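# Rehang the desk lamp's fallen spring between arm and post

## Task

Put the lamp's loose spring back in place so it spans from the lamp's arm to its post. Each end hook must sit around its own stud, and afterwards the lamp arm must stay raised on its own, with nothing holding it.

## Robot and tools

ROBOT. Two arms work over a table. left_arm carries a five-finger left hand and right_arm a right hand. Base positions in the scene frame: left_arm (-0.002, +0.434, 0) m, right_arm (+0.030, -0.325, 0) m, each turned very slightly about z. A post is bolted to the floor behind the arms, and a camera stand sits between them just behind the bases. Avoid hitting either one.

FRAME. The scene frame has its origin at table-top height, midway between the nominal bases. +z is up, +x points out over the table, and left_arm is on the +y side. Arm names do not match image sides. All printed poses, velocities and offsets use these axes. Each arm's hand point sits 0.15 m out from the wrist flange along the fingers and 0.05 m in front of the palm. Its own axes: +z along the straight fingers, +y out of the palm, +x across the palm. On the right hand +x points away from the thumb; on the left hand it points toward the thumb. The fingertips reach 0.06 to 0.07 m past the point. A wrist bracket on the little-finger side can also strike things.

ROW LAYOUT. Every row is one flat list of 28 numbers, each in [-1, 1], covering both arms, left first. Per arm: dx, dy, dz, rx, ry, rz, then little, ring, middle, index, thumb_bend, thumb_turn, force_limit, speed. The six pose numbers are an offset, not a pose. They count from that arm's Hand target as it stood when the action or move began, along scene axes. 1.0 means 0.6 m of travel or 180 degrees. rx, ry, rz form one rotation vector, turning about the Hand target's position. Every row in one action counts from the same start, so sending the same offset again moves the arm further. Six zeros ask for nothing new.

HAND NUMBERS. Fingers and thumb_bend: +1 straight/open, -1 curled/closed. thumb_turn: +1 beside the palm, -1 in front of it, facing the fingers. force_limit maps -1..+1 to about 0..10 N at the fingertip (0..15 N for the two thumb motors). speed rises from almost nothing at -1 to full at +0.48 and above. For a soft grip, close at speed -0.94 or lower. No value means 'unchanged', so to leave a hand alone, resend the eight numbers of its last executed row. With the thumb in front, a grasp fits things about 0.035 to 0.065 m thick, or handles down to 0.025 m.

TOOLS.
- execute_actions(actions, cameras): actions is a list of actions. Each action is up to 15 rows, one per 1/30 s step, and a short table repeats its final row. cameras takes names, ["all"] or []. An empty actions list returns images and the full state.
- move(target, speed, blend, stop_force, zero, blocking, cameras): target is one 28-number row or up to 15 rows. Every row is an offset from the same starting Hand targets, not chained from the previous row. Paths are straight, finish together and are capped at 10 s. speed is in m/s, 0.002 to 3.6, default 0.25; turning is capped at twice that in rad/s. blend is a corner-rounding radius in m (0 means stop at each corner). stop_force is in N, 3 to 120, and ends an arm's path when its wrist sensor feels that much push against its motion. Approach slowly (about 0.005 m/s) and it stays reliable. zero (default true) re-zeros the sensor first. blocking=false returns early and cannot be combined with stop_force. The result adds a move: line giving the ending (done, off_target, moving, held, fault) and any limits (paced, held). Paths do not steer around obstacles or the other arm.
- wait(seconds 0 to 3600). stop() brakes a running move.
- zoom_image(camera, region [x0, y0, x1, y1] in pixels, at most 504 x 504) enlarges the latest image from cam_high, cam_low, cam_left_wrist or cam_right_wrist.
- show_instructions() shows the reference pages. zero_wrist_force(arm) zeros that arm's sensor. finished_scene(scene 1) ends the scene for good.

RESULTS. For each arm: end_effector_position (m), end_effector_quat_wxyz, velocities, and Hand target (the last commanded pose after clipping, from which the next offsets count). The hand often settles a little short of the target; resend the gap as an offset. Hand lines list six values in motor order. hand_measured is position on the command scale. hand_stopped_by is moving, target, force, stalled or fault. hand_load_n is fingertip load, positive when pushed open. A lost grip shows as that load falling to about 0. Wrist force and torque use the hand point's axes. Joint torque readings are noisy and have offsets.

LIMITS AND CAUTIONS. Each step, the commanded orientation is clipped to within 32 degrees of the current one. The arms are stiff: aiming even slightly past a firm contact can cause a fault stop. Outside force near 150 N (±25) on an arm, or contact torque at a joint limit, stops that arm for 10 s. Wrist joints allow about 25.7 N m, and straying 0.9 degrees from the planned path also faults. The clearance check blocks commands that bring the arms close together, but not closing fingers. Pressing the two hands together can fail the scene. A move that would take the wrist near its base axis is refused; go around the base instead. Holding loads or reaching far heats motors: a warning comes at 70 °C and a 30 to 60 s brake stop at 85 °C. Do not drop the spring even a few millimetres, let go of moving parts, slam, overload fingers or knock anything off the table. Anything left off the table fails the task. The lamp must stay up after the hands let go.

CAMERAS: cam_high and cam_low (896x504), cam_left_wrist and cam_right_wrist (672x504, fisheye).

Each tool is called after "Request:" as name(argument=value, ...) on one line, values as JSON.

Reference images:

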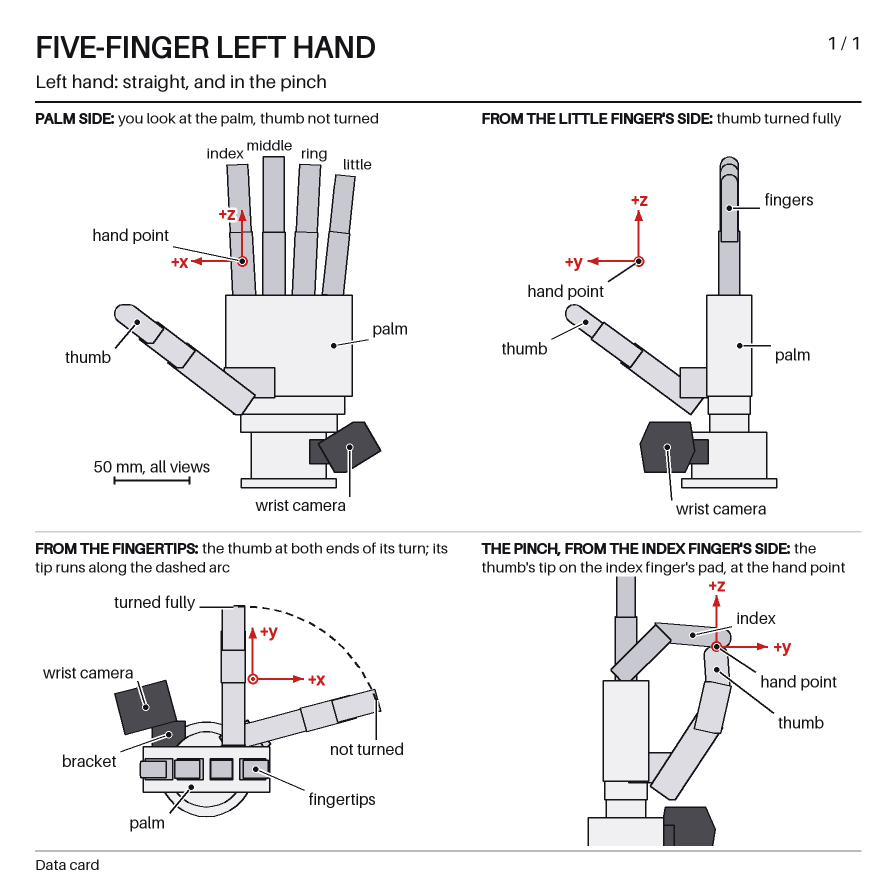

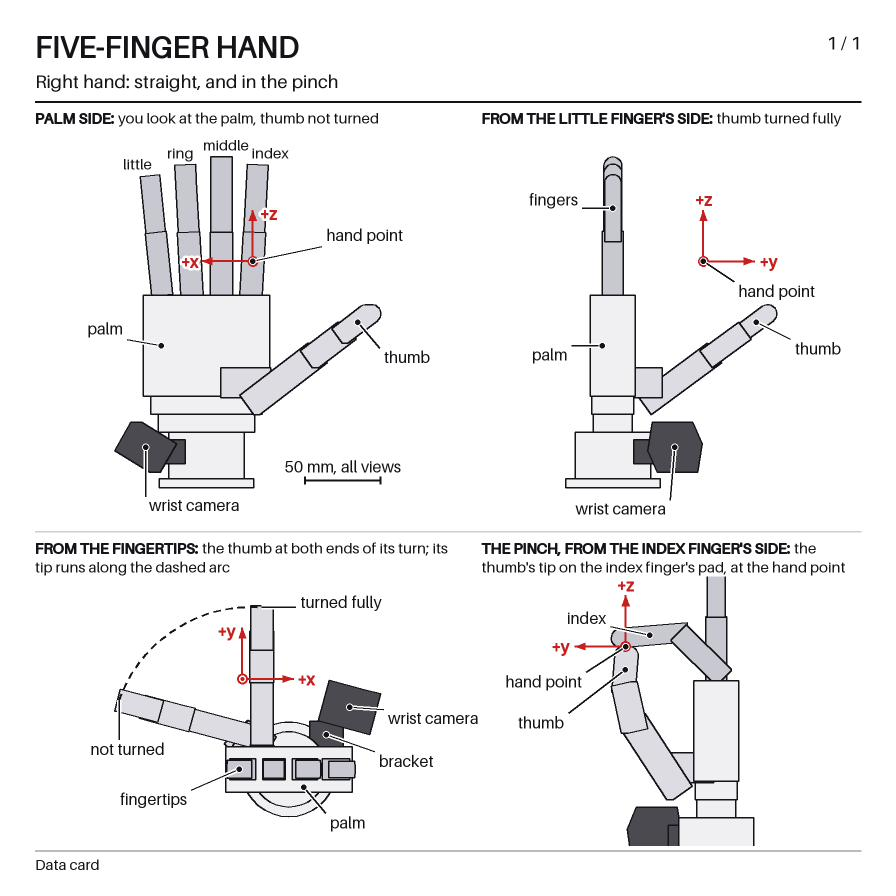

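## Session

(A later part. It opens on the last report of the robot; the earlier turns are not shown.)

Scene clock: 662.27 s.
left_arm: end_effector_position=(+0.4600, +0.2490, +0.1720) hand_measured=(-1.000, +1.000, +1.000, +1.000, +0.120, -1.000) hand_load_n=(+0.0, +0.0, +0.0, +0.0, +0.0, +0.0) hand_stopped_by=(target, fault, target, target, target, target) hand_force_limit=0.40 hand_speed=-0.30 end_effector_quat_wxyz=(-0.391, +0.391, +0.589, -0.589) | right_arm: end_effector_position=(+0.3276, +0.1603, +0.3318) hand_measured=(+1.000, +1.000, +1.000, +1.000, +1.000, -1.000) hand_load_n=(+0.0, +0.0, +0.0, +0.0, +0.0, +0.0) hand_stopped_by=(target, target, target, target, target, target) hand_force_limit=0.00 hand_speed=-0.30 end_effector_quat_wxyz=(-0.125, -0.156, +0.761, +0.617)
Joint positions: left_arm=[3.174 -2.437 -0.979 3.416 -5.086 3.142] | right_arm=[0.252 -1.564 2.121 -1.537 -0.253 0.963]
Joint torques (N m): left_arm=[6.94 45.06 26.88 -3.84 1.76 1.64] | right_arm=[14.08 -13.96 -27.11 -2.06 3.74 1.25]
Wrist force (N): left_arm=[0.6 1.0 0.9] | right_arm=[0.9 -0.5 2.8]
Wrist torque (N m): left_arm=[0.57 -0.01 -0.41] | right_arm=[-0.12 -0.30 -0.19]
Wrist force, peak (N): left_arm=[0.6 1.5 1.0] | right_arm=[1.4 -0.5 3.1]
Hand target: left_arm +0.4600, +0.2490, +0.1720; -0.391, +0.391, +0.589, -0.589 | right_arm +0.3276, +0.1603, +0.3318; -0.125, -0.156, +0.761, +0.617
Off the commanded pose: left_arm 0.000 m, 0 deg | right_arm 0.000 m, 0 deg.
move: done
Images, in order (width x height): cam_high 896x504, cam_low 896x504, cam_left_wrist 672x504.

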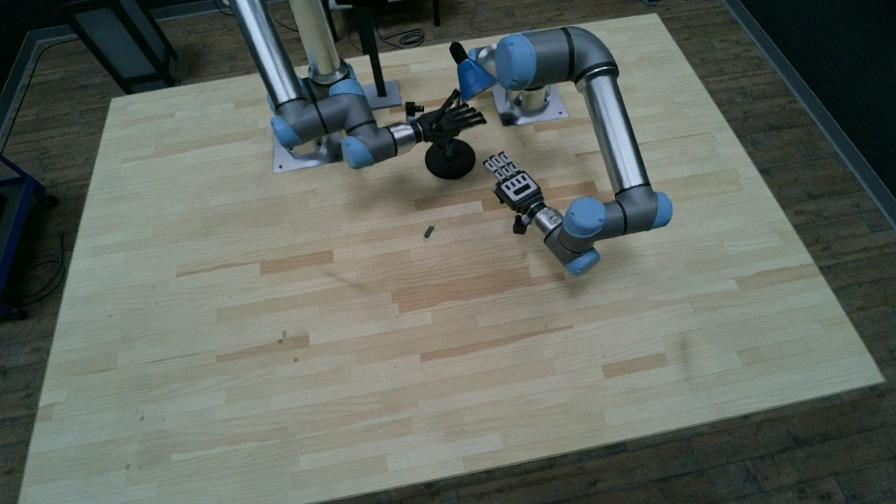

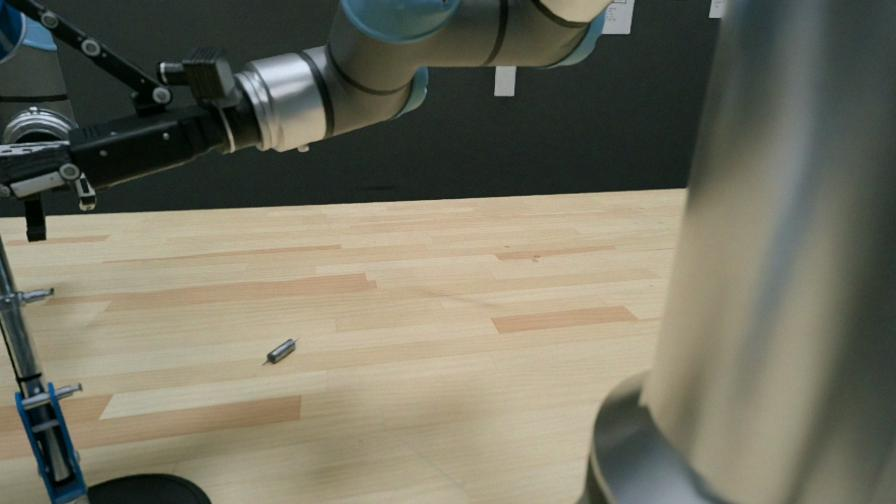

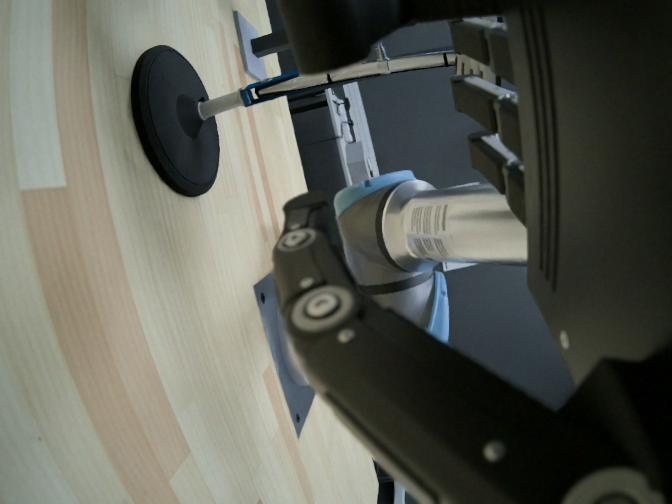

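Request:
move(target=[-0.2195,-0.0927,0,0,0,0,-1,1,1,1,0.12,-1,0.4,-0.3,0,0,0,0,0,0,1,1,1,1,1,-1,0,-0.3], speed=0.08, stop_force=8, cameras=["cam_left_wrist", "cam_high", "cam_low"])

Request:
zoom_image(camera="cam_left_wrist", region=[240, 0, 560, 260])

Request:
zoom_image(camera="cam_high", region=[400, 60, 540, 190])

Scene clock: 674.17 s.
left_arm: end_effector_position=(+0.3283, +0.1934, +0.1720) hand_measured=(-1.000, +1.000, +1.000, +1.000, +0.120, -1.000) hand_load_n=(+0.0, +0.0, +0.0, +0.0, +0.0, +0.0) hand_stopped_by=(target, fault, target, target, target, target) hand_force_limit=0.40 hand_speed=-0.30 end_effector_quat_wxyz=(-0.391, +0.391, +0.589, -0.589) | right_arm: end_effector_position=(+0.3276, +0.1603, +0.3318) hand_measured=(+1.000, +1.000, +1.000, +1.000, +1.000, -1.000) hand_load_n=(+0.0, +0.0, +0.0, +0.0, +0.0, +0.0) hand_stopped_by=(target, target, target, target, target, target) hand_force_limit=0.00 hand_speed=-0.30 end_effector_quat_wxyz=(-0.125, -0.156, +0.761, +0.617)
Joint positions: left_arm=[3.084 -2.16 -1.469 3.63 -5.177 3.142] | right_arm=[0.252 -1.564 2.121 -1.537 -0.253 0.963]
Joint torques (N m): left_arm=[-5.78 46.55 5.41 0.65 -1.89 -1.55] | right_arm=[13.39 -13.24 -27.35 -2.08 3.73 1.21]
Wrist force (N): left_arm=[0.4 0.4 0.3] | right_arm=[1.2 -0.3 2.8]
Wrist torque (N m): left_arm=[0.51 -0.01 -0.41] | right_arm=[-0.07 -0.36 -0.17]
Wrist force, peak (N): left_arm=[1.0 1.0 1.0] | right_arm=[1.5 -0.5 3.2]
Hand target: left_arm +0.3283, +0.1934, +0.1720; -0.391, +0.391, +0.589, -0.589 | right_arm +0.3276, +0.1603, +0.3318; -0.125, -0.156, +0.761, +0.617
Off the commanded pose: left_arm 0.000 m, 0 deg | right_arm 0.000 m, 0 deg.
move: done
Images, in order (width x height): cam_high 896x504, cam_low 896x504, cam_left_wrist 672x504.

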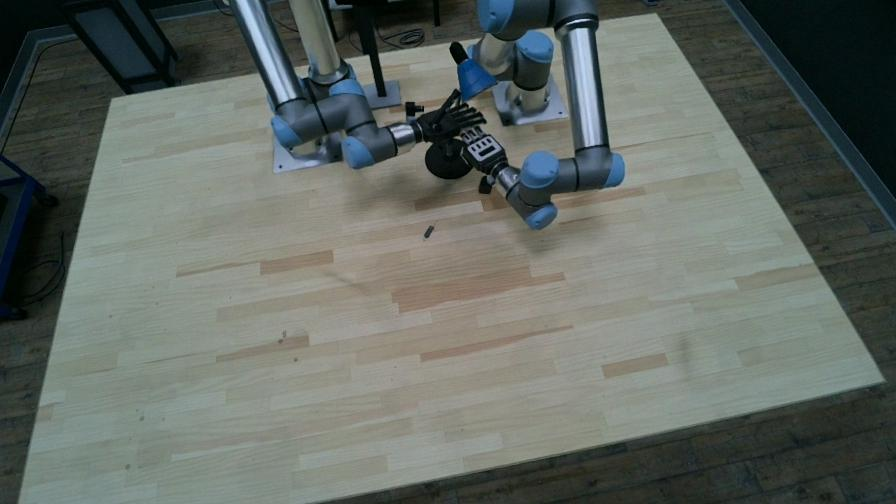

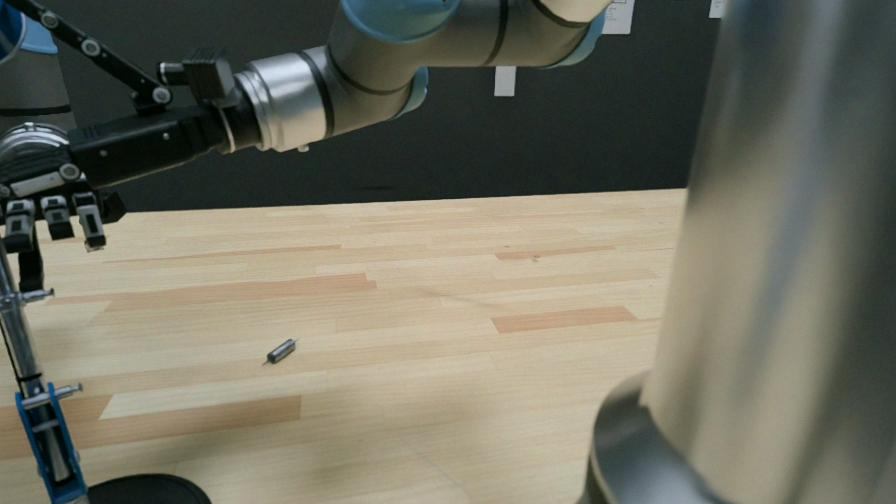

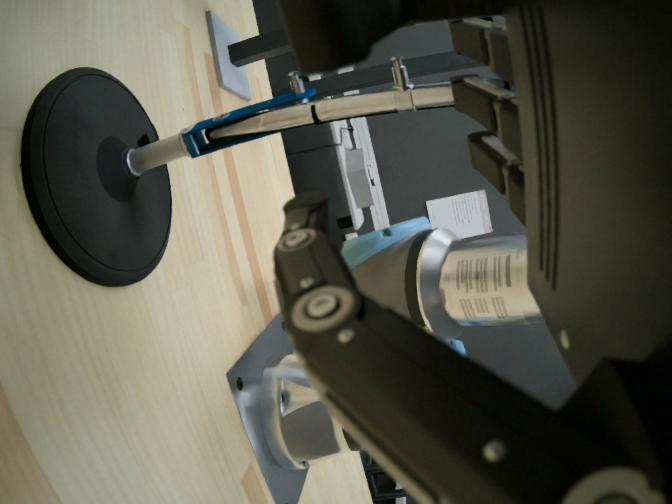

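Scaled by 1.575 from the camera's image (finer frame: 960x720).

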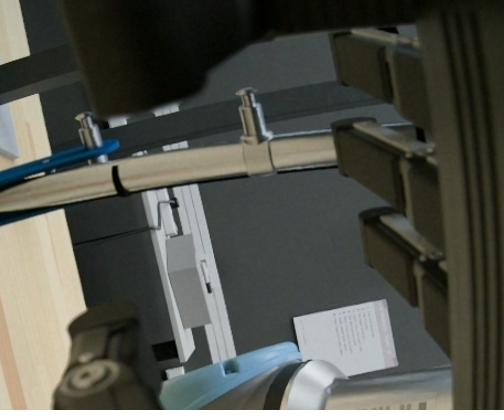

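Scaled by 3.600 from the camera's image (finer frame: 1280x720).

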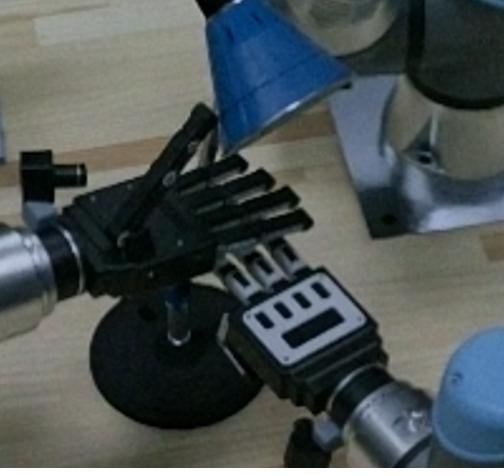

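Request:
move(target=[-0.0384,-0.0162,0,0,0,0,-1,1,1,1,0.12,-1,0.4,-0.3,0,0,0,0,0,0,1,1,1,1,1,-1,0,-0.3], speed=0.01, stop_force=3, cameras=["cam_left_wrist"])

Request:
zoom_image(camera="cam_left_wrist", region=[240, 0, 560, 260])

Scene clock: 679.83 s.
left_arm: end_effector_position=(+0.3053, +0.1837, +0.1720) hand_measured=(-1.000, +1.000, +1.000, +1.000, +0.120, -1.000) hand_load_n=(+0.0, +0.0, +0.0, +0.0, +0.0, +0.0) hand_stopped_by=(target, fault, target, target, target, target) hand_force_limit=0.40 hand_speed=-0.30 end_effector_quat_wxyz=(-0.391, +0.391, +0.589, -0.589) | right_arm: end_effector_position=(+0.3276, +0.1603, +0.3318) hand_measured=(+1.000, +1.000, +1.000, +1.000, +1.000, -1.000) hand_load_n=(+0.0, +0.0, +0.0, +0.0, +0.0, +0.0) hand_stopped_by=(target, target, target, target, target, target) hand_force_limit=0.00 hand_speed=-0.30 end_effector_quat_wxyz=(-0.125, -0.156, +0.761, +0.617)
Joint positions: left_arm=[3.064 -2.12 -1.537 3.657 -5.197 3.142] | right_arm=[0.252 -1.564 2.121 -1.537 -0.253 0.963]
Joint torques (N m): left_arm=[-5.41 45.35 5.51 0.66 -1.86 -1.59] | right_arm=[14.07 -12.52 -26.93 -1.79 3.48 1.09]
Wrist force (N): left_arm=[0.7 0.6 0.8] | right_arm=[1.5 -0.2 2.8]
Wrist torque (N m): left_arm=[0.53 -0.01 -0.40] | right_arm=[-0.08 -0.39 -0.15]
Wrist force, peak (N): left_arm=[0.8 1.2 1.0] | right_arm=[1.3 -0.5 3.2]
Hand target: left_arm +0.3053, +0.1837, +0.1720; -0.391, +0.391, +0.589, -0.589 | right_arm +0.3276, +0.1603, +0.3318; -0.125, -0.156, +0.761, +0.617
Off the commanded pose: left_arm 0.000 m, 0 deg | right_arm 0.000 m, 0 deg.
move: done

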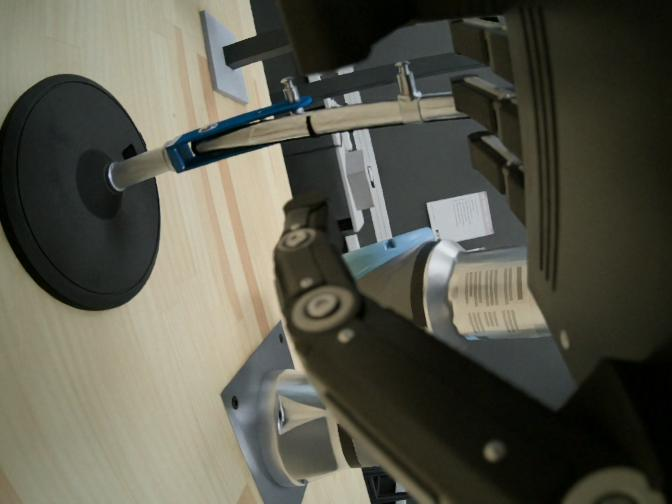

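Scaled by 1.575 from the camera's image (finer frame: 960x720).

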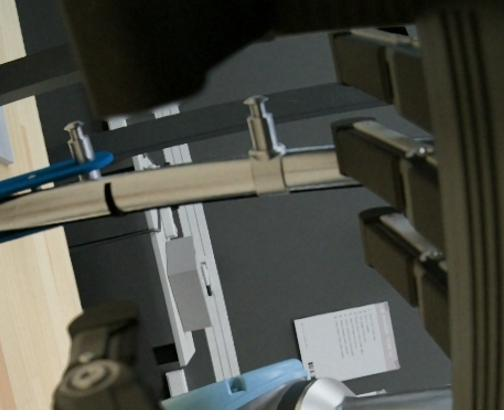

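Request:
move(target=[-0.0614,-0.0259,0,0,0,0,-1,1,1,1,0.12,-1,0.4,-0.3,0,0,0,0,0,0,1,1,1,1,1,-1,0,-0.3], speed=0.01, stop_force=3, cameras=["cam_left_wrist"])

Request:
zoom_image(camera="cam_left_wrist", region=[240, 0, 560, 260])

Scene clock: 687.70 s.
left_arm: end_effector_position=(+0.3004, +0.1816, +0.1720) hand_measured=(-1.000, +1.000, +1.000, +1.000, +0.120, -1.000) hand_load_n=(+0.0, +0.0, +0.0, +0.0, +0.0, +0.0) hand_stopped_by=(target, fault, target, target, target, target) hand_force_limit=0.40 hand_speed=-0.30 end_effector_quat_wxyz=(-0.391, +0.391, +0.589, -0.589) | right_arm: end_effector_position=(+0.3276, +0.1603, +0.3318) hand_measured=(+1.000, +1.000, +1.000, +1.000, +1.000, -1.000) hand_load_n=(+0.0, +0.0, +0.0, +0.0, +0.0, +0.0) hand_stopped_by=(target, target, target, target, target, target) hand_force_limit=0.00 hand_speed=-0.30 end_effector_quat_wxyz=(-0.125, -0.156, +0.761, +0.617)
Joint positions: left_arm=[3.059 -2.112 -1.551 3.663 -5.201 3.142] | right_arm=[0.252 -1.564 2.121 -1.537 -0.253 0.963]
Joint torques (N m): left_arm=[6.11 32.69 24.33 -3.79 1.56 -1.35] | right_arm=[13.87 -13.07 -27.86 -1.77 3.58 1.4]
Wrist force (N): left_arm=[1.0 0.8 -1.6] | right_arm=[2.3 0.4 3.2]
Wrist torque (N m): left_arm=[0.67 -0.08 -0.39] | right_arm=[-0.09 -0.40 -0.06]
Wrist force, peak (N): left_arm=[0.1 0.1 -5.0] | right_arm=[2.3 0.4 3.2]
Hand target: left_arm +0.3004, +0.1816, +0.1720; -0.391, +0.391, +0.589, -0.589 (not the last commanded pose) | right_arm +0.3276, +0.1603, +0.3318; -0.125, -0.156, +0.761, +0.617
Off the commanded pose: left_arm 0.035 m, 0 deg | right_arm 0.000 m, 0 deg.
move: contact (left_arm)

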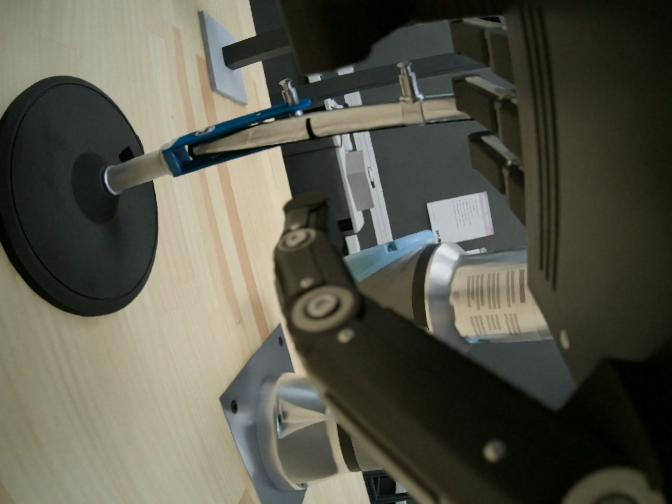

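Scaled by 1.575 from the camera's image (finer frame: 960x720).

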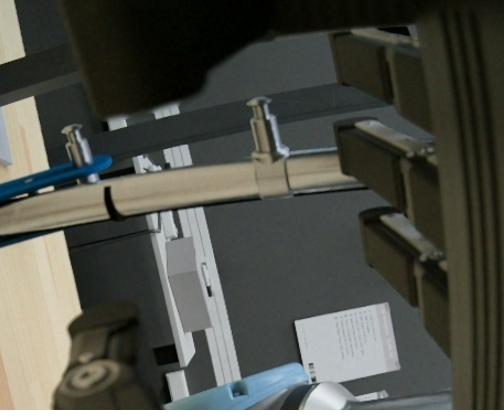

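Request:
move(target=[[0,0,0,0,0,0,-1,1,1,1,0.12,-1,0.4,-0.3,0.0154,0.0065,0.01,0,0,0,1,1,1,1,1,-1,0,-0.3],[0,0,0,0,0,0,-1,1,1,1,0.12,-1,0.4,-0.3,0.0802,-0.147,0.02,0,0,0,1,1,1,1,1,-1,0,-0.3],[0,0,0,0,0,0,-1,1,1,1,0.12,-1,0.4,-0.3,0.1126,-0.2238,0.05,0,0,0,1,1,1,1,1,-1,0,-0.3]], speed=[0.02,0.06,0.1], cameras=["cam_left_wrist", "cam_high", "cam_low", "cam_right_wrist"])

Request:
zoom_image(camera="cam_low", region=[0, 160, 200, 504])

Request:
zoom_image(camera="cam_high", region=[400, 30, 540, 190])

Scene clock: 695.37 s.
left_arm: end_effector_position=(+0.3004, +0.1816, +0.1720) hand_measured=(-1.000, +1.000, +1.000, +1.000, +0.120, -1.000) hand_load_n=(+0.0, +0.0, +0.0, +0.0, +0.0, +0.0) hand_stopped_by=(target, fault, target, target, target, target) hand_force_limit=0.40 hand_speed=-0.30 end_effector_quat_wxyz=(-0.391, +0.391, +0.589, -0.589) | right_arm: end_effector_position=(+0.3951, +0.0260, +0.3618) hand_measured=(+1.000, +1.000, +1.000, +1.000, +1.000, -1.000) hand_load_n=(+0.0, +0.5, +0.0, +0.0, +0.0, +0.0) hand_stopped_by=(target, target, target, target, target, target) hand_force_limit=0.00 hand_speed=-0.30 end_effector_quat_wxyz=(-0.125, -0.156, +0.761, +0.617)
Joint positions: left_arm=[3.059 -2.112 -1.551 3.663 -5.201 3.142] | right_arm=[-0.08 -1.52 1.89 -0.805 -0.515 0.382]
Joint torques (N m): left_arm=[-3.14 33.59 16.43 -2.59 -0.54 -1.29] | right_arm=[-14.54 -14.65 -29.78 1.04 -1.93 -1.55]
Wrist force (N): left_arm=[0.3 0.1 -0.4] | right_arm=[1.8 -0.3 3.0]
Wrist torque (N m): left_arm=[0.57 -0.04 -0.42] | right_arm=[-0.26 -0.34 0.05]
Wrist force, peak (N): left_arm=[1.6 0.7 -3.2] | right_arm=[2.1 -0.2 3.7]
Hand target: left_arm +0.3004, +0.1816, +0.1720; -0.391, +0.391, +0.589, -0.589 | right_arm +0.3952, +0.0260, +0.3618; -0.125, -0.156, +0.761, +0.617
Off the commanded pose: left_arm 0.000 m, 0 deg | right_arm 0.000 m, 0 deg.
move: done

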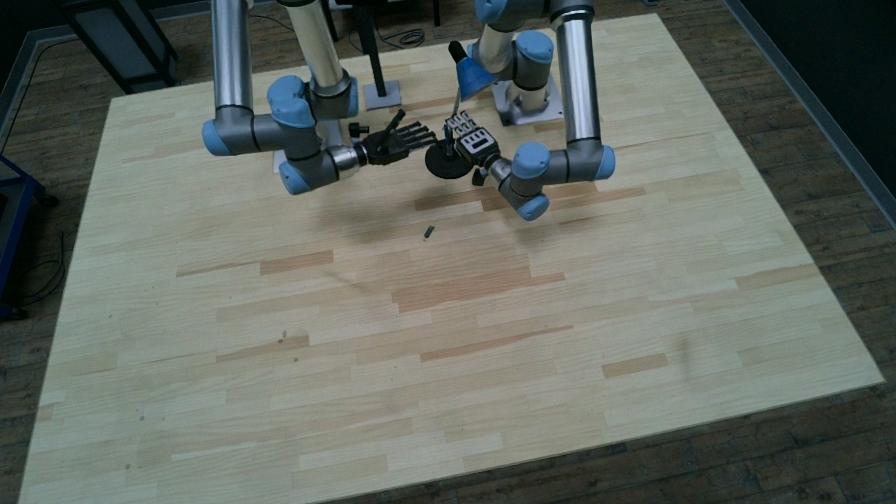

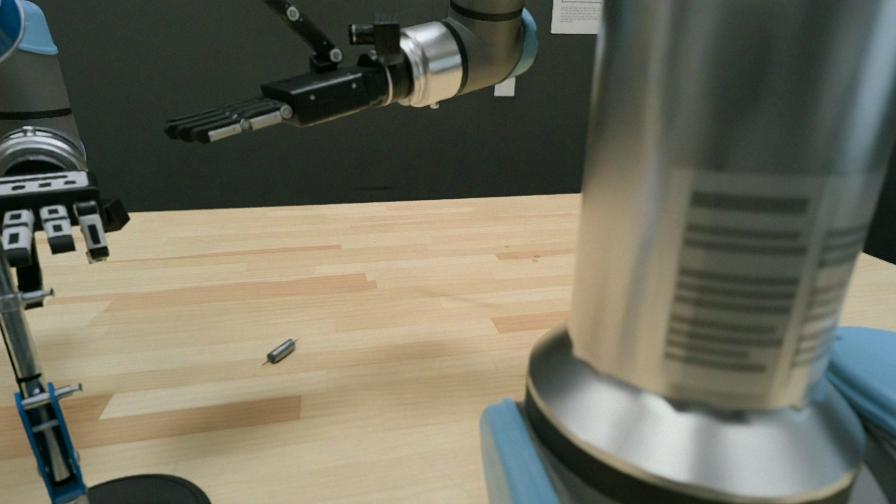

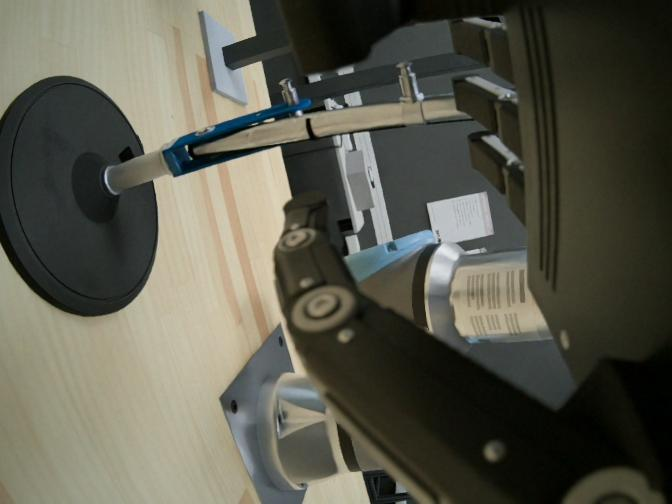

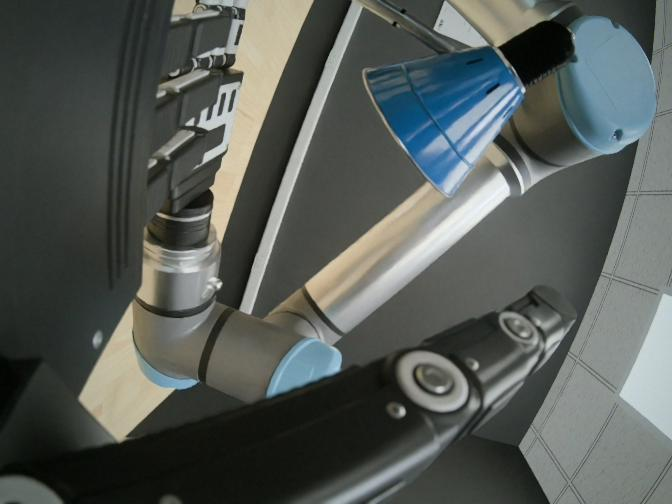

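Scaled by 1.465 from the camera's image (finer frame: 1280x720).

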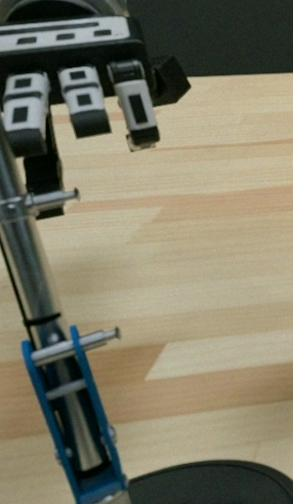

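Scaled by 3.150 from the camera's image (finer frame: 1280x720).

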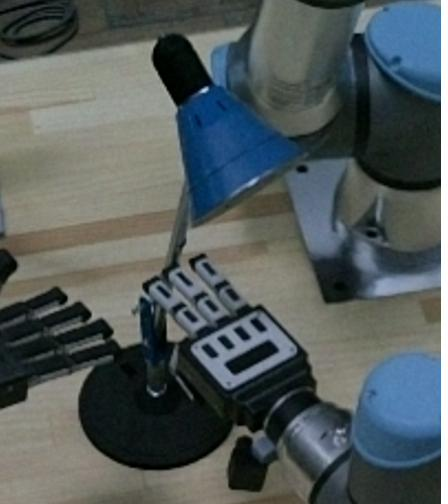

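Request:
move(target=[0,0,0,0,0,0,-1,1,1,1,0.12,-1,0.4,-0.3,0.353,-0.1867,0.1337,0.2091,-0.0168,-0.451,1,1,1,0.45,0.12,-1,0.4,-0.3], speed=0.3, cameras=["cam_high"])

Scene clock: 711.77 s.
left_arm: end_effector_position=(+0.3004, +0.1816, +0.1720) hand_measured=(-1.000, +1.000, +1.000, +1.000, +0.120, -1.000) hand_load_n=(+0.0, +0.0, +0.0, +0.0, +0.0, +0.0) hand_stopped_by=(target, fault, target, target, target, target) hand_force_limit=0.40 hand_speed=-0.30 end_effector_quat_wxyz=(-0.391, +0.391, +0.589, -0.589) | right_arm: end_effector_position=(+0.6069, -0.0860, +0.4420) hand_measured=(+1.000, +1.000, +1.000, +0.450, +0.120, -1.000) hand_load_n=(+0.0, +0.0, +0.0, +0.0, +0.0, +0.0) hand_stopped_by=(target, target, target, target, target, target) hand_force_limit=0.40 hand_speed=-0.30 end_effector_quat_wxyz=(+0.369, +0.323, +0.461, +0.740)
Joint positions: left_arm=[3.059 -2.112 -1.551 3.663 -5.201 3.142] | right_arm=[0.095 -1.551 2.076 -0.929 1.207 0.3]
Joint torques (N m): left_arm=[-5.96 36.1 7.48 -0.45 -0.59 -1.35] | right_arm=[14.26 -13.86 -30.6 -0.78 2.85 -1.56]
Wrist force (N): left_arm=[0.1 0.8 -0.8] | right_arm=[2.1 -0.5 3.5]
Wrist torque (N m): left_arm=[0.63 -0.02 -0.44] | right_arm=[-0.26 -0.33 0.02]
Wrist force, peak (N): left_arm=[0.2 1.2 -0.8] | right_arm=[2.0 -0.3 3.7]
Hand target: left_arm +0.3004, +0.1816, +0.1720; -0.391, +0.391, +0.589, -0.589 | right_arm +0.6070, -0.0860, +0.4420; +0.369, +0.323, +0.461, +0.740
Off the commanded pose: left_arm 0.000 m, 0 deg | right_arm 0.000 m, 0 deg.
move: done

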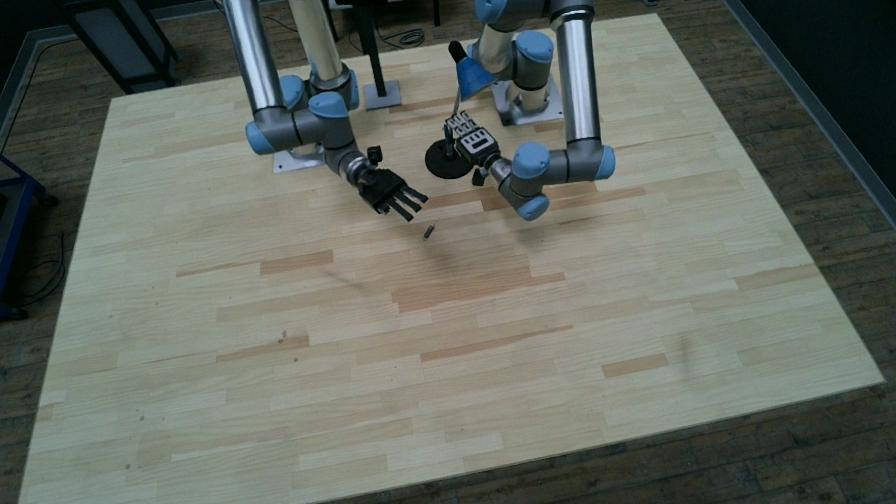

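Request:
move(target=[[0,0,0,0,0,0,-1,1,1,1,0.12,-1,0.4,-0.3,-0.0417,0.1033,-0.3767,0.8353,0.4588,0.0272,1,1,1,0.45,0.12,-1,0.4,-0.3],[0,0,0,0,0,0,-1,1,1,1,0.12,-1,0.4,-0.3,-0.2617,0.16,-0.6033,0.8353,0.4588,0.0272,1,1,1,0.45,0.12,-1,0.4,-0.3]], speed=[0.5,0.15], cameras=["cam_high", "cam_right_wrist"])

Request:
zoom_image(camera="cam_right_wrist", region=[220, 60, 500, 310])

Scene clock: 719.90 s.
left_arm: end_effector_position=(+0.3004, +0.1816, +0.1720) hand_measured=(-1.000, +1.000, +1.000, +1.000, +0.120, -1.000) hand_load_n=(+0.0, -0.5, +0.0, +0.0, +0.0, +0.0) hand_stopped_by=(target, fault, target, target, target, target) hand_force_limit=0.40 hand_speed=-0.30 end_effector_quat_wxyz=(-0.391, +0.391, +0.589, -0.589) | right_arm: end_effector_position=(+0.4500, +0.0099, +0.0801) hand_measured=(+1.000, +1.000, +1.000, +0.450, +0.120, -1.000) hand_load_n=(+0.0, +0.0, +0.0, +0.0, +0.0, +0.0) hand_stopped_by=(target, target, target, target, target, target) hand_force_limit=0.40 hand_speed=-0.30 end_effector_quat_wxyz=(-0.498, +0.688, -0.426, +0.312)
Joint positions: left_arm=[3.059 -2.112 -1.551 3.663 -5.201 3.142] | right_arm=[0.285 -1.476 2.256 -0.461 1.415 3.085]
Joint torques (N m): left_arm=[-5.97 39.44 7.32 -0.46 -0.59 -1.22] | right_arm=[12.54 -12.27 -4.63 -2.06 2.68 1.43]
Wrist force (N): left_arm=[0.1 0.2 -0.3] | right_arm=[-0.3 0.4 0.6]
Wrist torque (N m): left_arm=[0.58 -0.01 -0.44] | right_arm=[0.18 0.08 -0.08]
Wrist force, peak (N): left_arm=[0.5 1.2 -0.9] | right_arm=[2.2 -0.5 3.5]
Hand target: left_arm +0.3004, +0.1816, +0.1720; -0.391, +0.391, +0.589, -0.589 | right_arm +0.4499, +0.0100, +0.0800; -0.498, +0.688, -0.426, +0.312
Off the commanded pose: left_arm 0.000 m, 0 deg | right_arm 0.000 m, 0 deg.
move: done

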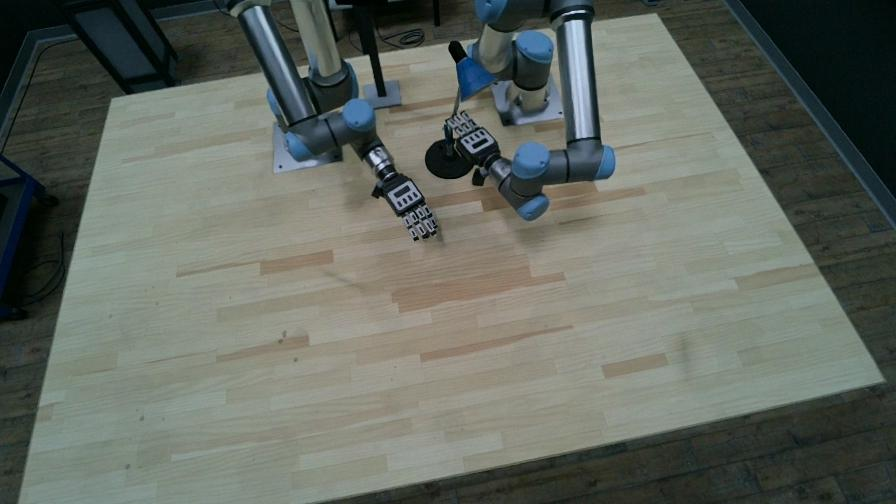

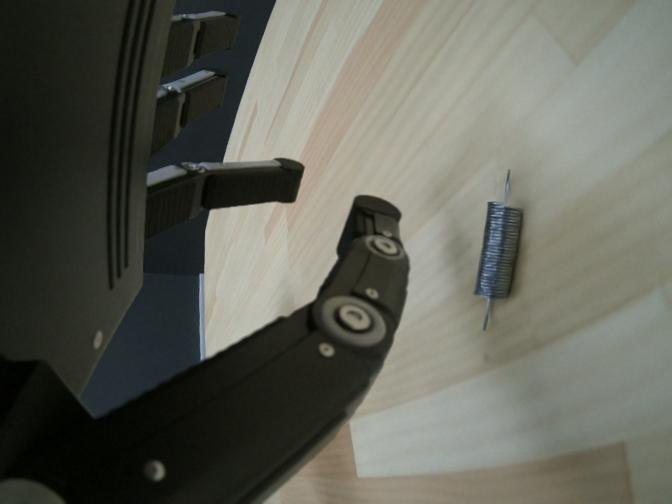

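Scaled by 1.800 from the camera's image (finer frame: 960x720).

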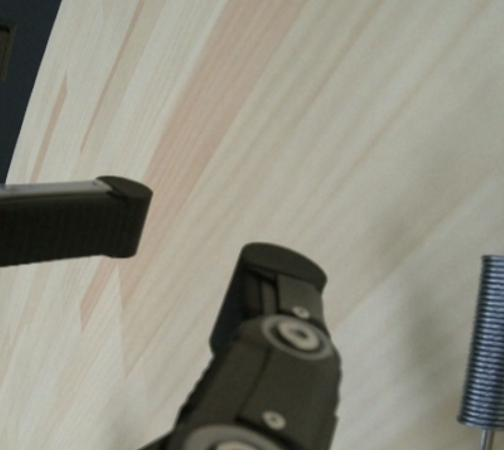

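Request:
move(target=[0,0,0,0,0,0,-1,1,1,1,0.12,-1,0.4,-0.3,-0.0333,-0.0117,-0.0633,0,0,0,1,1,1,0.45,0.12,-1,0.4,-0.3], speed=0.08, cameras=["cam_right_wrist"])

Request:
zoom_image(camera="cam_right_wrist", region=[240, 60, 520, 310])

Scene clock: 746.07 s.
left_arm: end_effector_position=(+0.3004, +0.1816, +0.1720) hand_measured=(-1.000, +1.000, +1.000, +1.000, +0.120, -1.000) hand_load_n=(+0.0, +0.0, +0.0, +0.0, +0.0, +0.0) hand_stopped_by=(target, fault, target, target, target, target) hand_force_limit=0.40 hand_speed=-0.30 end_effector_quat_wxyz=(-0.391, +0.391, +0.589, -0.589) | right_arm: end_effector_position=(+0.4300, +0.0029, +0.0421) hand_measured=(+1.000, +1.000, +1.000, +0.450, +0.120, -1.000) hand_load_n=(-0.5, +0.0, +0.0, +0.0, +0.0, -0.5) hand_stopped_by=(target, target, target, target, target, target) hand_force_limit=0.40 hand_speed=-0.30 end_effector_quat_wxyz=(-0.498, +0.688, -0.426, +0.312)
Joint positions: left_arm=[3.059 -2.112 -1.551 3.663 -5.201 3.142] | right_arm=[0.282 -1.43 2.349 -0.599 1.412 3.084]
Joint torques (N m): left_arm=[-5.87 40.97 7.54 -0.5 -0.54 -1.34] | right_arm=[-15.75 -11.77 -2.17 -1.68 -2.52 0.59]
Wrist force (N): left_arm=[-0.1 0.4 -0.4] | right_arm=[-0.5 0.4 0.8]
Wrist torque (N m): left_arm=[0.63 0.00 -0.45] | right_arm=[0.17 0.11 0.04]
Wrist force, peak (N): left_arm=[0.3 1.1 -1.0] | right_arm=[-1.0 0.8 1.0]
Hand target: left_arm +0.3004, +0.1816, +0.1720; -0.391, +0.391, +0.589, -0.589 | right_arm +0.4300, +0.0029, +0.0421; -0.498, +0.688, -0.426, +0.312
Off the commanded pose: left_arm 0.000 m, 0 deg | right_arm 0.000 m, 0 deg.
move: done

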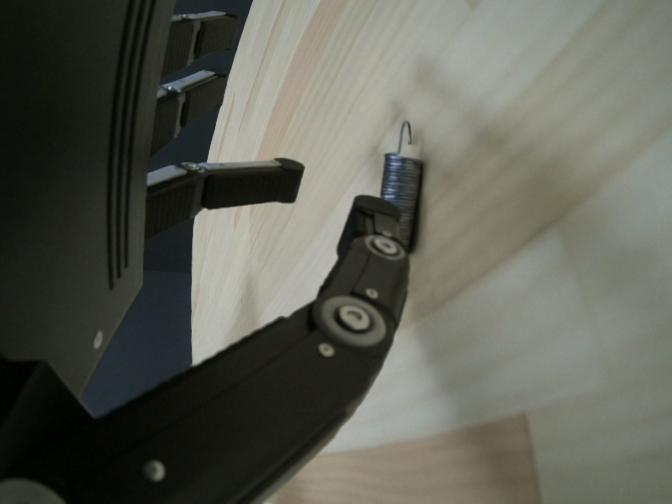

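Scaled by 1.800 from the camera's image (finer frame: 960x720).

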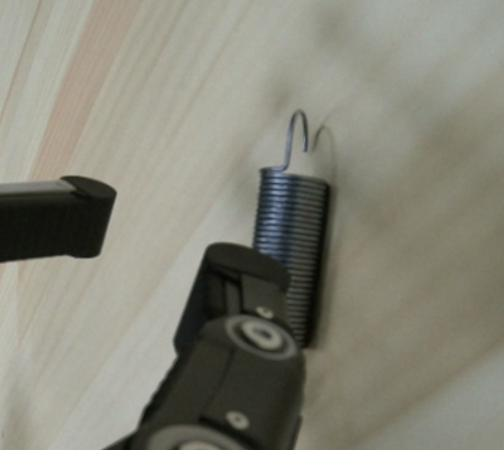

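Request:
move(target=[0,0,0,0,0,0,-1,1,1,1,0.12,-1,0.4,-0.3,0.0058,-0.0023,-0.05,0,0,0,1,1,1,0.45,0.12,-1,0.4,-0.3], speed=0.03, stop_force=4, cameras=["cam_right_wrist"])

Request:
zoom_image(camera="cam_right_wrist", region=[240, 60, 520, 310])

Scene clock: 753.73 s.
left_arm: end_effector_position=(+0.3004, +0.1816, +0.1720) hand_measured=(-1.000, +1.000, +1.000, +1.000, +0.120, -1.000) hand_load_n=(+0.0, +0.0, +0.0, +0.0, +0.0, +0.0) hand_stopped_by=(target, fault, target, target, target, target) hand_force_limit=0.40 hand_speed=-0.30 end_effector_quat_wxyz=(-0.391, +0.391, +0.589, -0.589) | right_arm: end_effector_position=(+0.4334, +0.0016, +0.0121) hand_measured=(+1.000, +1.000, +1.000, +0.450, +0.120, -1.000) hand_load_n=(+0.0, +0.0, +0.0, +0.0, +0.0, +0.0) hand_stopped_by=(target, target, target, target, target, target) hand_force_limit=0.40 hand_speed=-0.30 end_effector_quat_wxyz=(-0.498, +0.688, -0.426, +0.312)
Joint positions: left_arm=[3.059 -2.112 -1.551 3.663 -5.201 3.142] | right_arm=[0.273 -1.344 2.369 -0.705 1.404 3.081]
Joint torques (N m): left_arm=[-5.4 42.91 7.32 -0.47 -0.6 -1.32] | right_arm=[-14.68 -13.84 -0.82 -1.96 -2.6 -1.59]
Wrist force (N): left_arm=[0.2 0.7 -0.6] | right_arm=[-0.5 0.5 0.9]
Wrist torque (N m): left_arm=[0.60 -0.02 -0.43] | right_arm=[0.17 0.10 0.07]
Wrist force, peak (N): left_arm=[0.5 0.9 -0.9] | right_arm=[-0.6 0.8 1.1]
Hand target: left_arm +0.3004, +0.1816, +0.1720; -0.391, +0.391, +0.589, -0.589 | right_arm +0.4334, +0.0016, +0.0121; -0.498, +0.688, -0.426, +0.312
Off the commanded pose: left_arm 0.000 m, 0 deg | right_arm 0.000 m, 0 deg.
move: done

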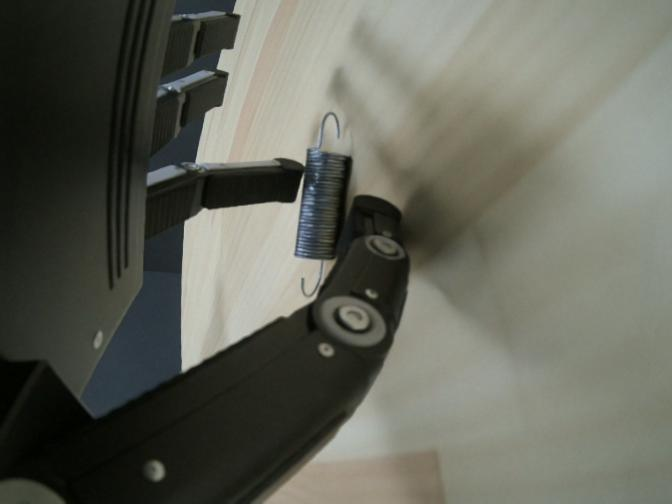

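Scaled by 1.800 from the camera's image (finer frame: 960x720).

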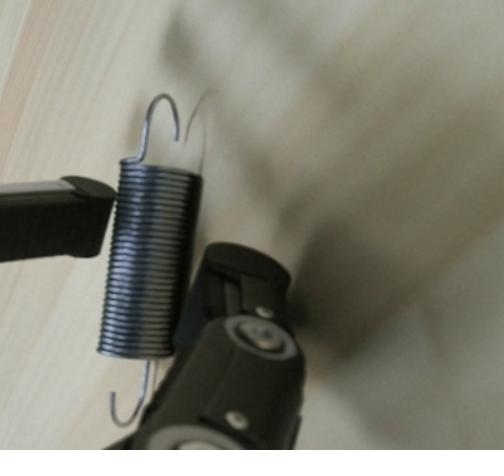

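Request:
move(target=[0,0,0,0,0,0,-1,1,1,1,0.12,-1,0.4,-0.3,0.0142,0.0165,0,0,0,0,1,1,1,0.45,0.12,-1,0.4,-0.3], speed=0.02, cameras=["cam_right_wrist"])

Request:
zoom_image(camera="cam_right_wrist", region=[240, 60, 520, 310])

Scene clock: 762.90 s.
left_arm: end_effector_position=(+0.3004, +0.1816, +0.1720) hand_measured=(-1.000, +1.000, +1.000, +1.000, +0.120, -1.000) hand_load_n=(+0.0, +0.0, +0.0, +0.0, +0.0, +0.0) hand_stopped_by=(target, fault, target, target, target, target) hand_force_limit=0.40 hand_speed=-0.30 end_effector_quat_wxyz=(-0.391, +0.391, +0.589, -0.589) | right_arm: end_effector_position=(+0.4419, +0.0114, +0.0121) hand_measured=(+1.000, +1.000, +1.000, +0.450, +0.120, -1.000) hand_load_n=(+0.0, +0.0, +0.0, +0.0, +0.0, +0.0) hand_stopped_by=(target, target, target, target, target, target) hand_force_limit=0.40 hand_speed=-0.30 end_effector_quat_wxyz=(-0.498, +0.688, -0.426, +0.312)
Joint positions: left_arm=[3.059 -2.112 -1.551 3.663 -5.201 3.142] | right_arm=[0.299 -1.319 2.332 -0.694 1.428 3.089]
Joint torques (N m): left_arm=[-6.08 42.31 7.03 -0.49 -0.52 -1.31] | right_arm=[13.21 -15.2 -20.11 0.49 2.47 1.69]
Wrist force (N): left_arm=[-0.1 0.1 -0.5] | right_arm=[-0.5 0.7 1.0]
Wrist torque (N m): left_arm=[0.58 0.00 -0.44] | right_arm=[0.20 0.09 -0.06]
Wrist force, peak (N): left_arm=[-0.1 1.0 -1.0] | right_arm=[-0.8 0.8 1.1]
Hand target: left_arm +0.3004, +0.1816, +0.1720; -0.391, +0.391, +0.589, -0.589 | right_arm +0.4420, +0.0115, +0.0121; -0.498, +0.688, -0.426, +0.312
Off the commanded pose: left_arm 0.000 m, 0 deg | right_arm 0.000 m, 0 deg.
move: done

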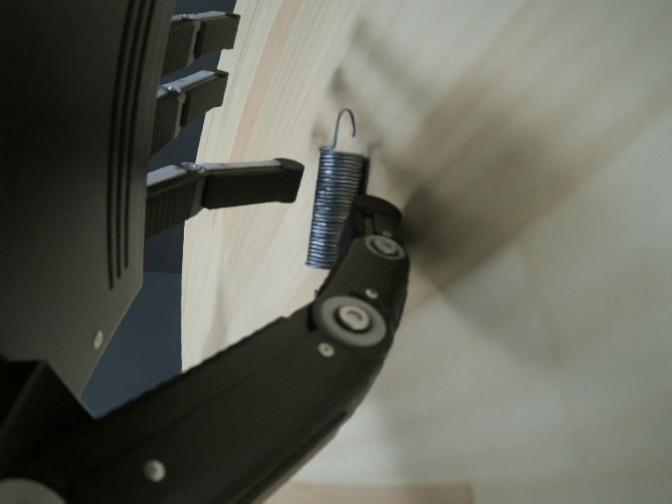

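Scaled by 1.800 from the camera's image (finer frame: 960x720).

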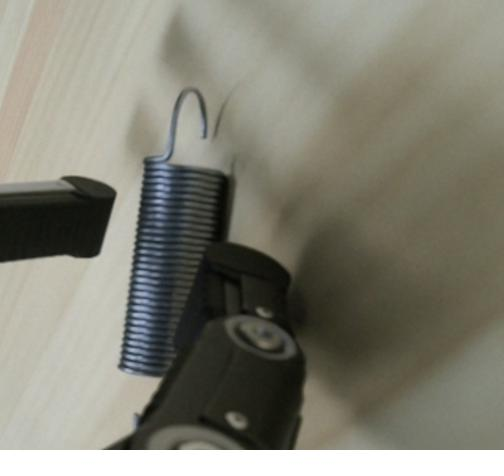

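Request:
move(target=[0,0,0,0,0,0,-1,1,1,1,0.12,-1,0.4,-0.3,0.0157,0.0022,0,0,0,0,1,1,1,0.45,0.12,-1,0.4,-0.3], speed=0.02, cameras=["cam_right_wrist"])

Request:
zoom_image(camera="cam_right_wrist", region=[240, 60, 520, 310])

Scene clock: 767.30 s.
left_arm: end_effector_position=(+0.3004, +0.1816, +0.1720) hand_measured=(-1.000, +1.000, +1.000, +1.000, +0.120, -1.000) hand_load_n=(+0.0, +0.0, +0.0, +0.0, +0.0, +0.0) hand_stopped_by=(target, fault, target, target, target, target) hand_force_limit=0.40 hand_speed=-0.30 end_effector_quat_wxyz=(-0.391, +0.391, +0.589, -0.589) | right_arm: end_effector_position=(+0.4513, +0.0128, +0.0121) hand_measured=(+1.000, +1.000, +1.000, +0.450, +0.120, -1.000) hand_load_n=(+0.5, -0.5, +0.0, +0.0, +0.0, +0.0) hand_stopped_by=(target, target, target, target, target, target) hand_force_limit=0.40 hand_speed=-0.30 end_effector_quat_wxyz=(-0.498, +0.688, -0.426, +0.312)
Joint positions: left_arm=[3.059 -2.112 -1.551 3.663 -5.201 3.142] | right_arm=[0.293 -1.305 2.31 -0.686 1.423 3.088]
Joint torques (N m): left_arm=[-5.89 42.23 7.52 -0.45 -0.55 -1.31] | right_arm=[-14.52 -14.02 -21.11 0.67 -2.43 -1.64]
Wrist force (N): left_arm=[0.1 0.6 -0.3] | right_arm=[-0.6 0.5 0.6]
Wrist torque (N m): left_arm=[0.60 -0.02 -0.44] | right_arm=[0.20 0.11 0.07]
Wrist force, peak (N): left_arm=[0.5 1.0 -0.9] | right_arm=[-0.6 0.9 1.0]
Hand target: left_arm +0.3004, +0.1816, +0.1720; -0.391, +0.391, +0.589, -0.589 | right_arm +0.4514, +0.0128, +0.0121; -0.498, +0.688, -0.426, +0.312
Off the commanded pose: left_arm 0.000 m, 0 deg | right_arm 0.000 m, 0 deg.
move: done

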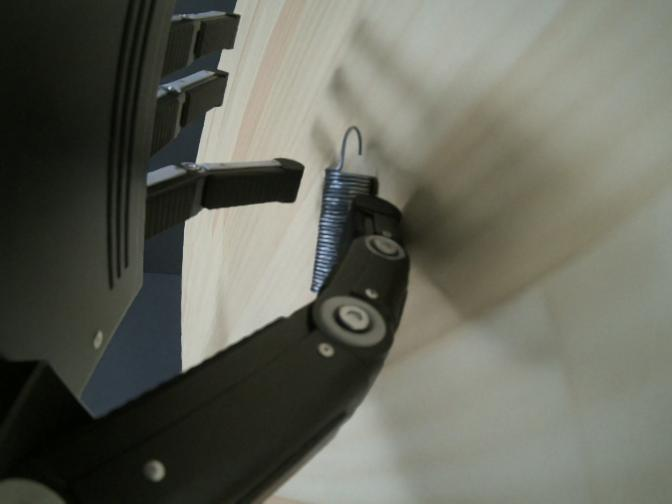

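Scaled by 1.800 from the camera's image (finer frame: 960x720).

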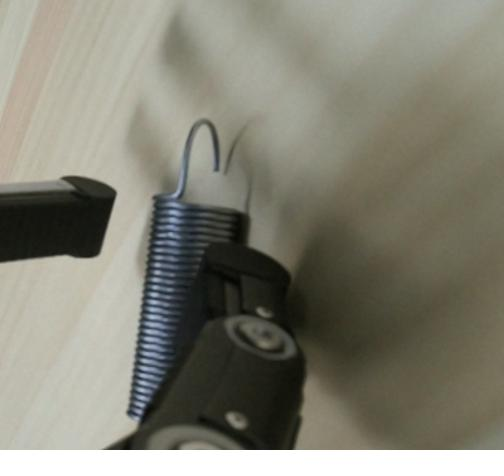

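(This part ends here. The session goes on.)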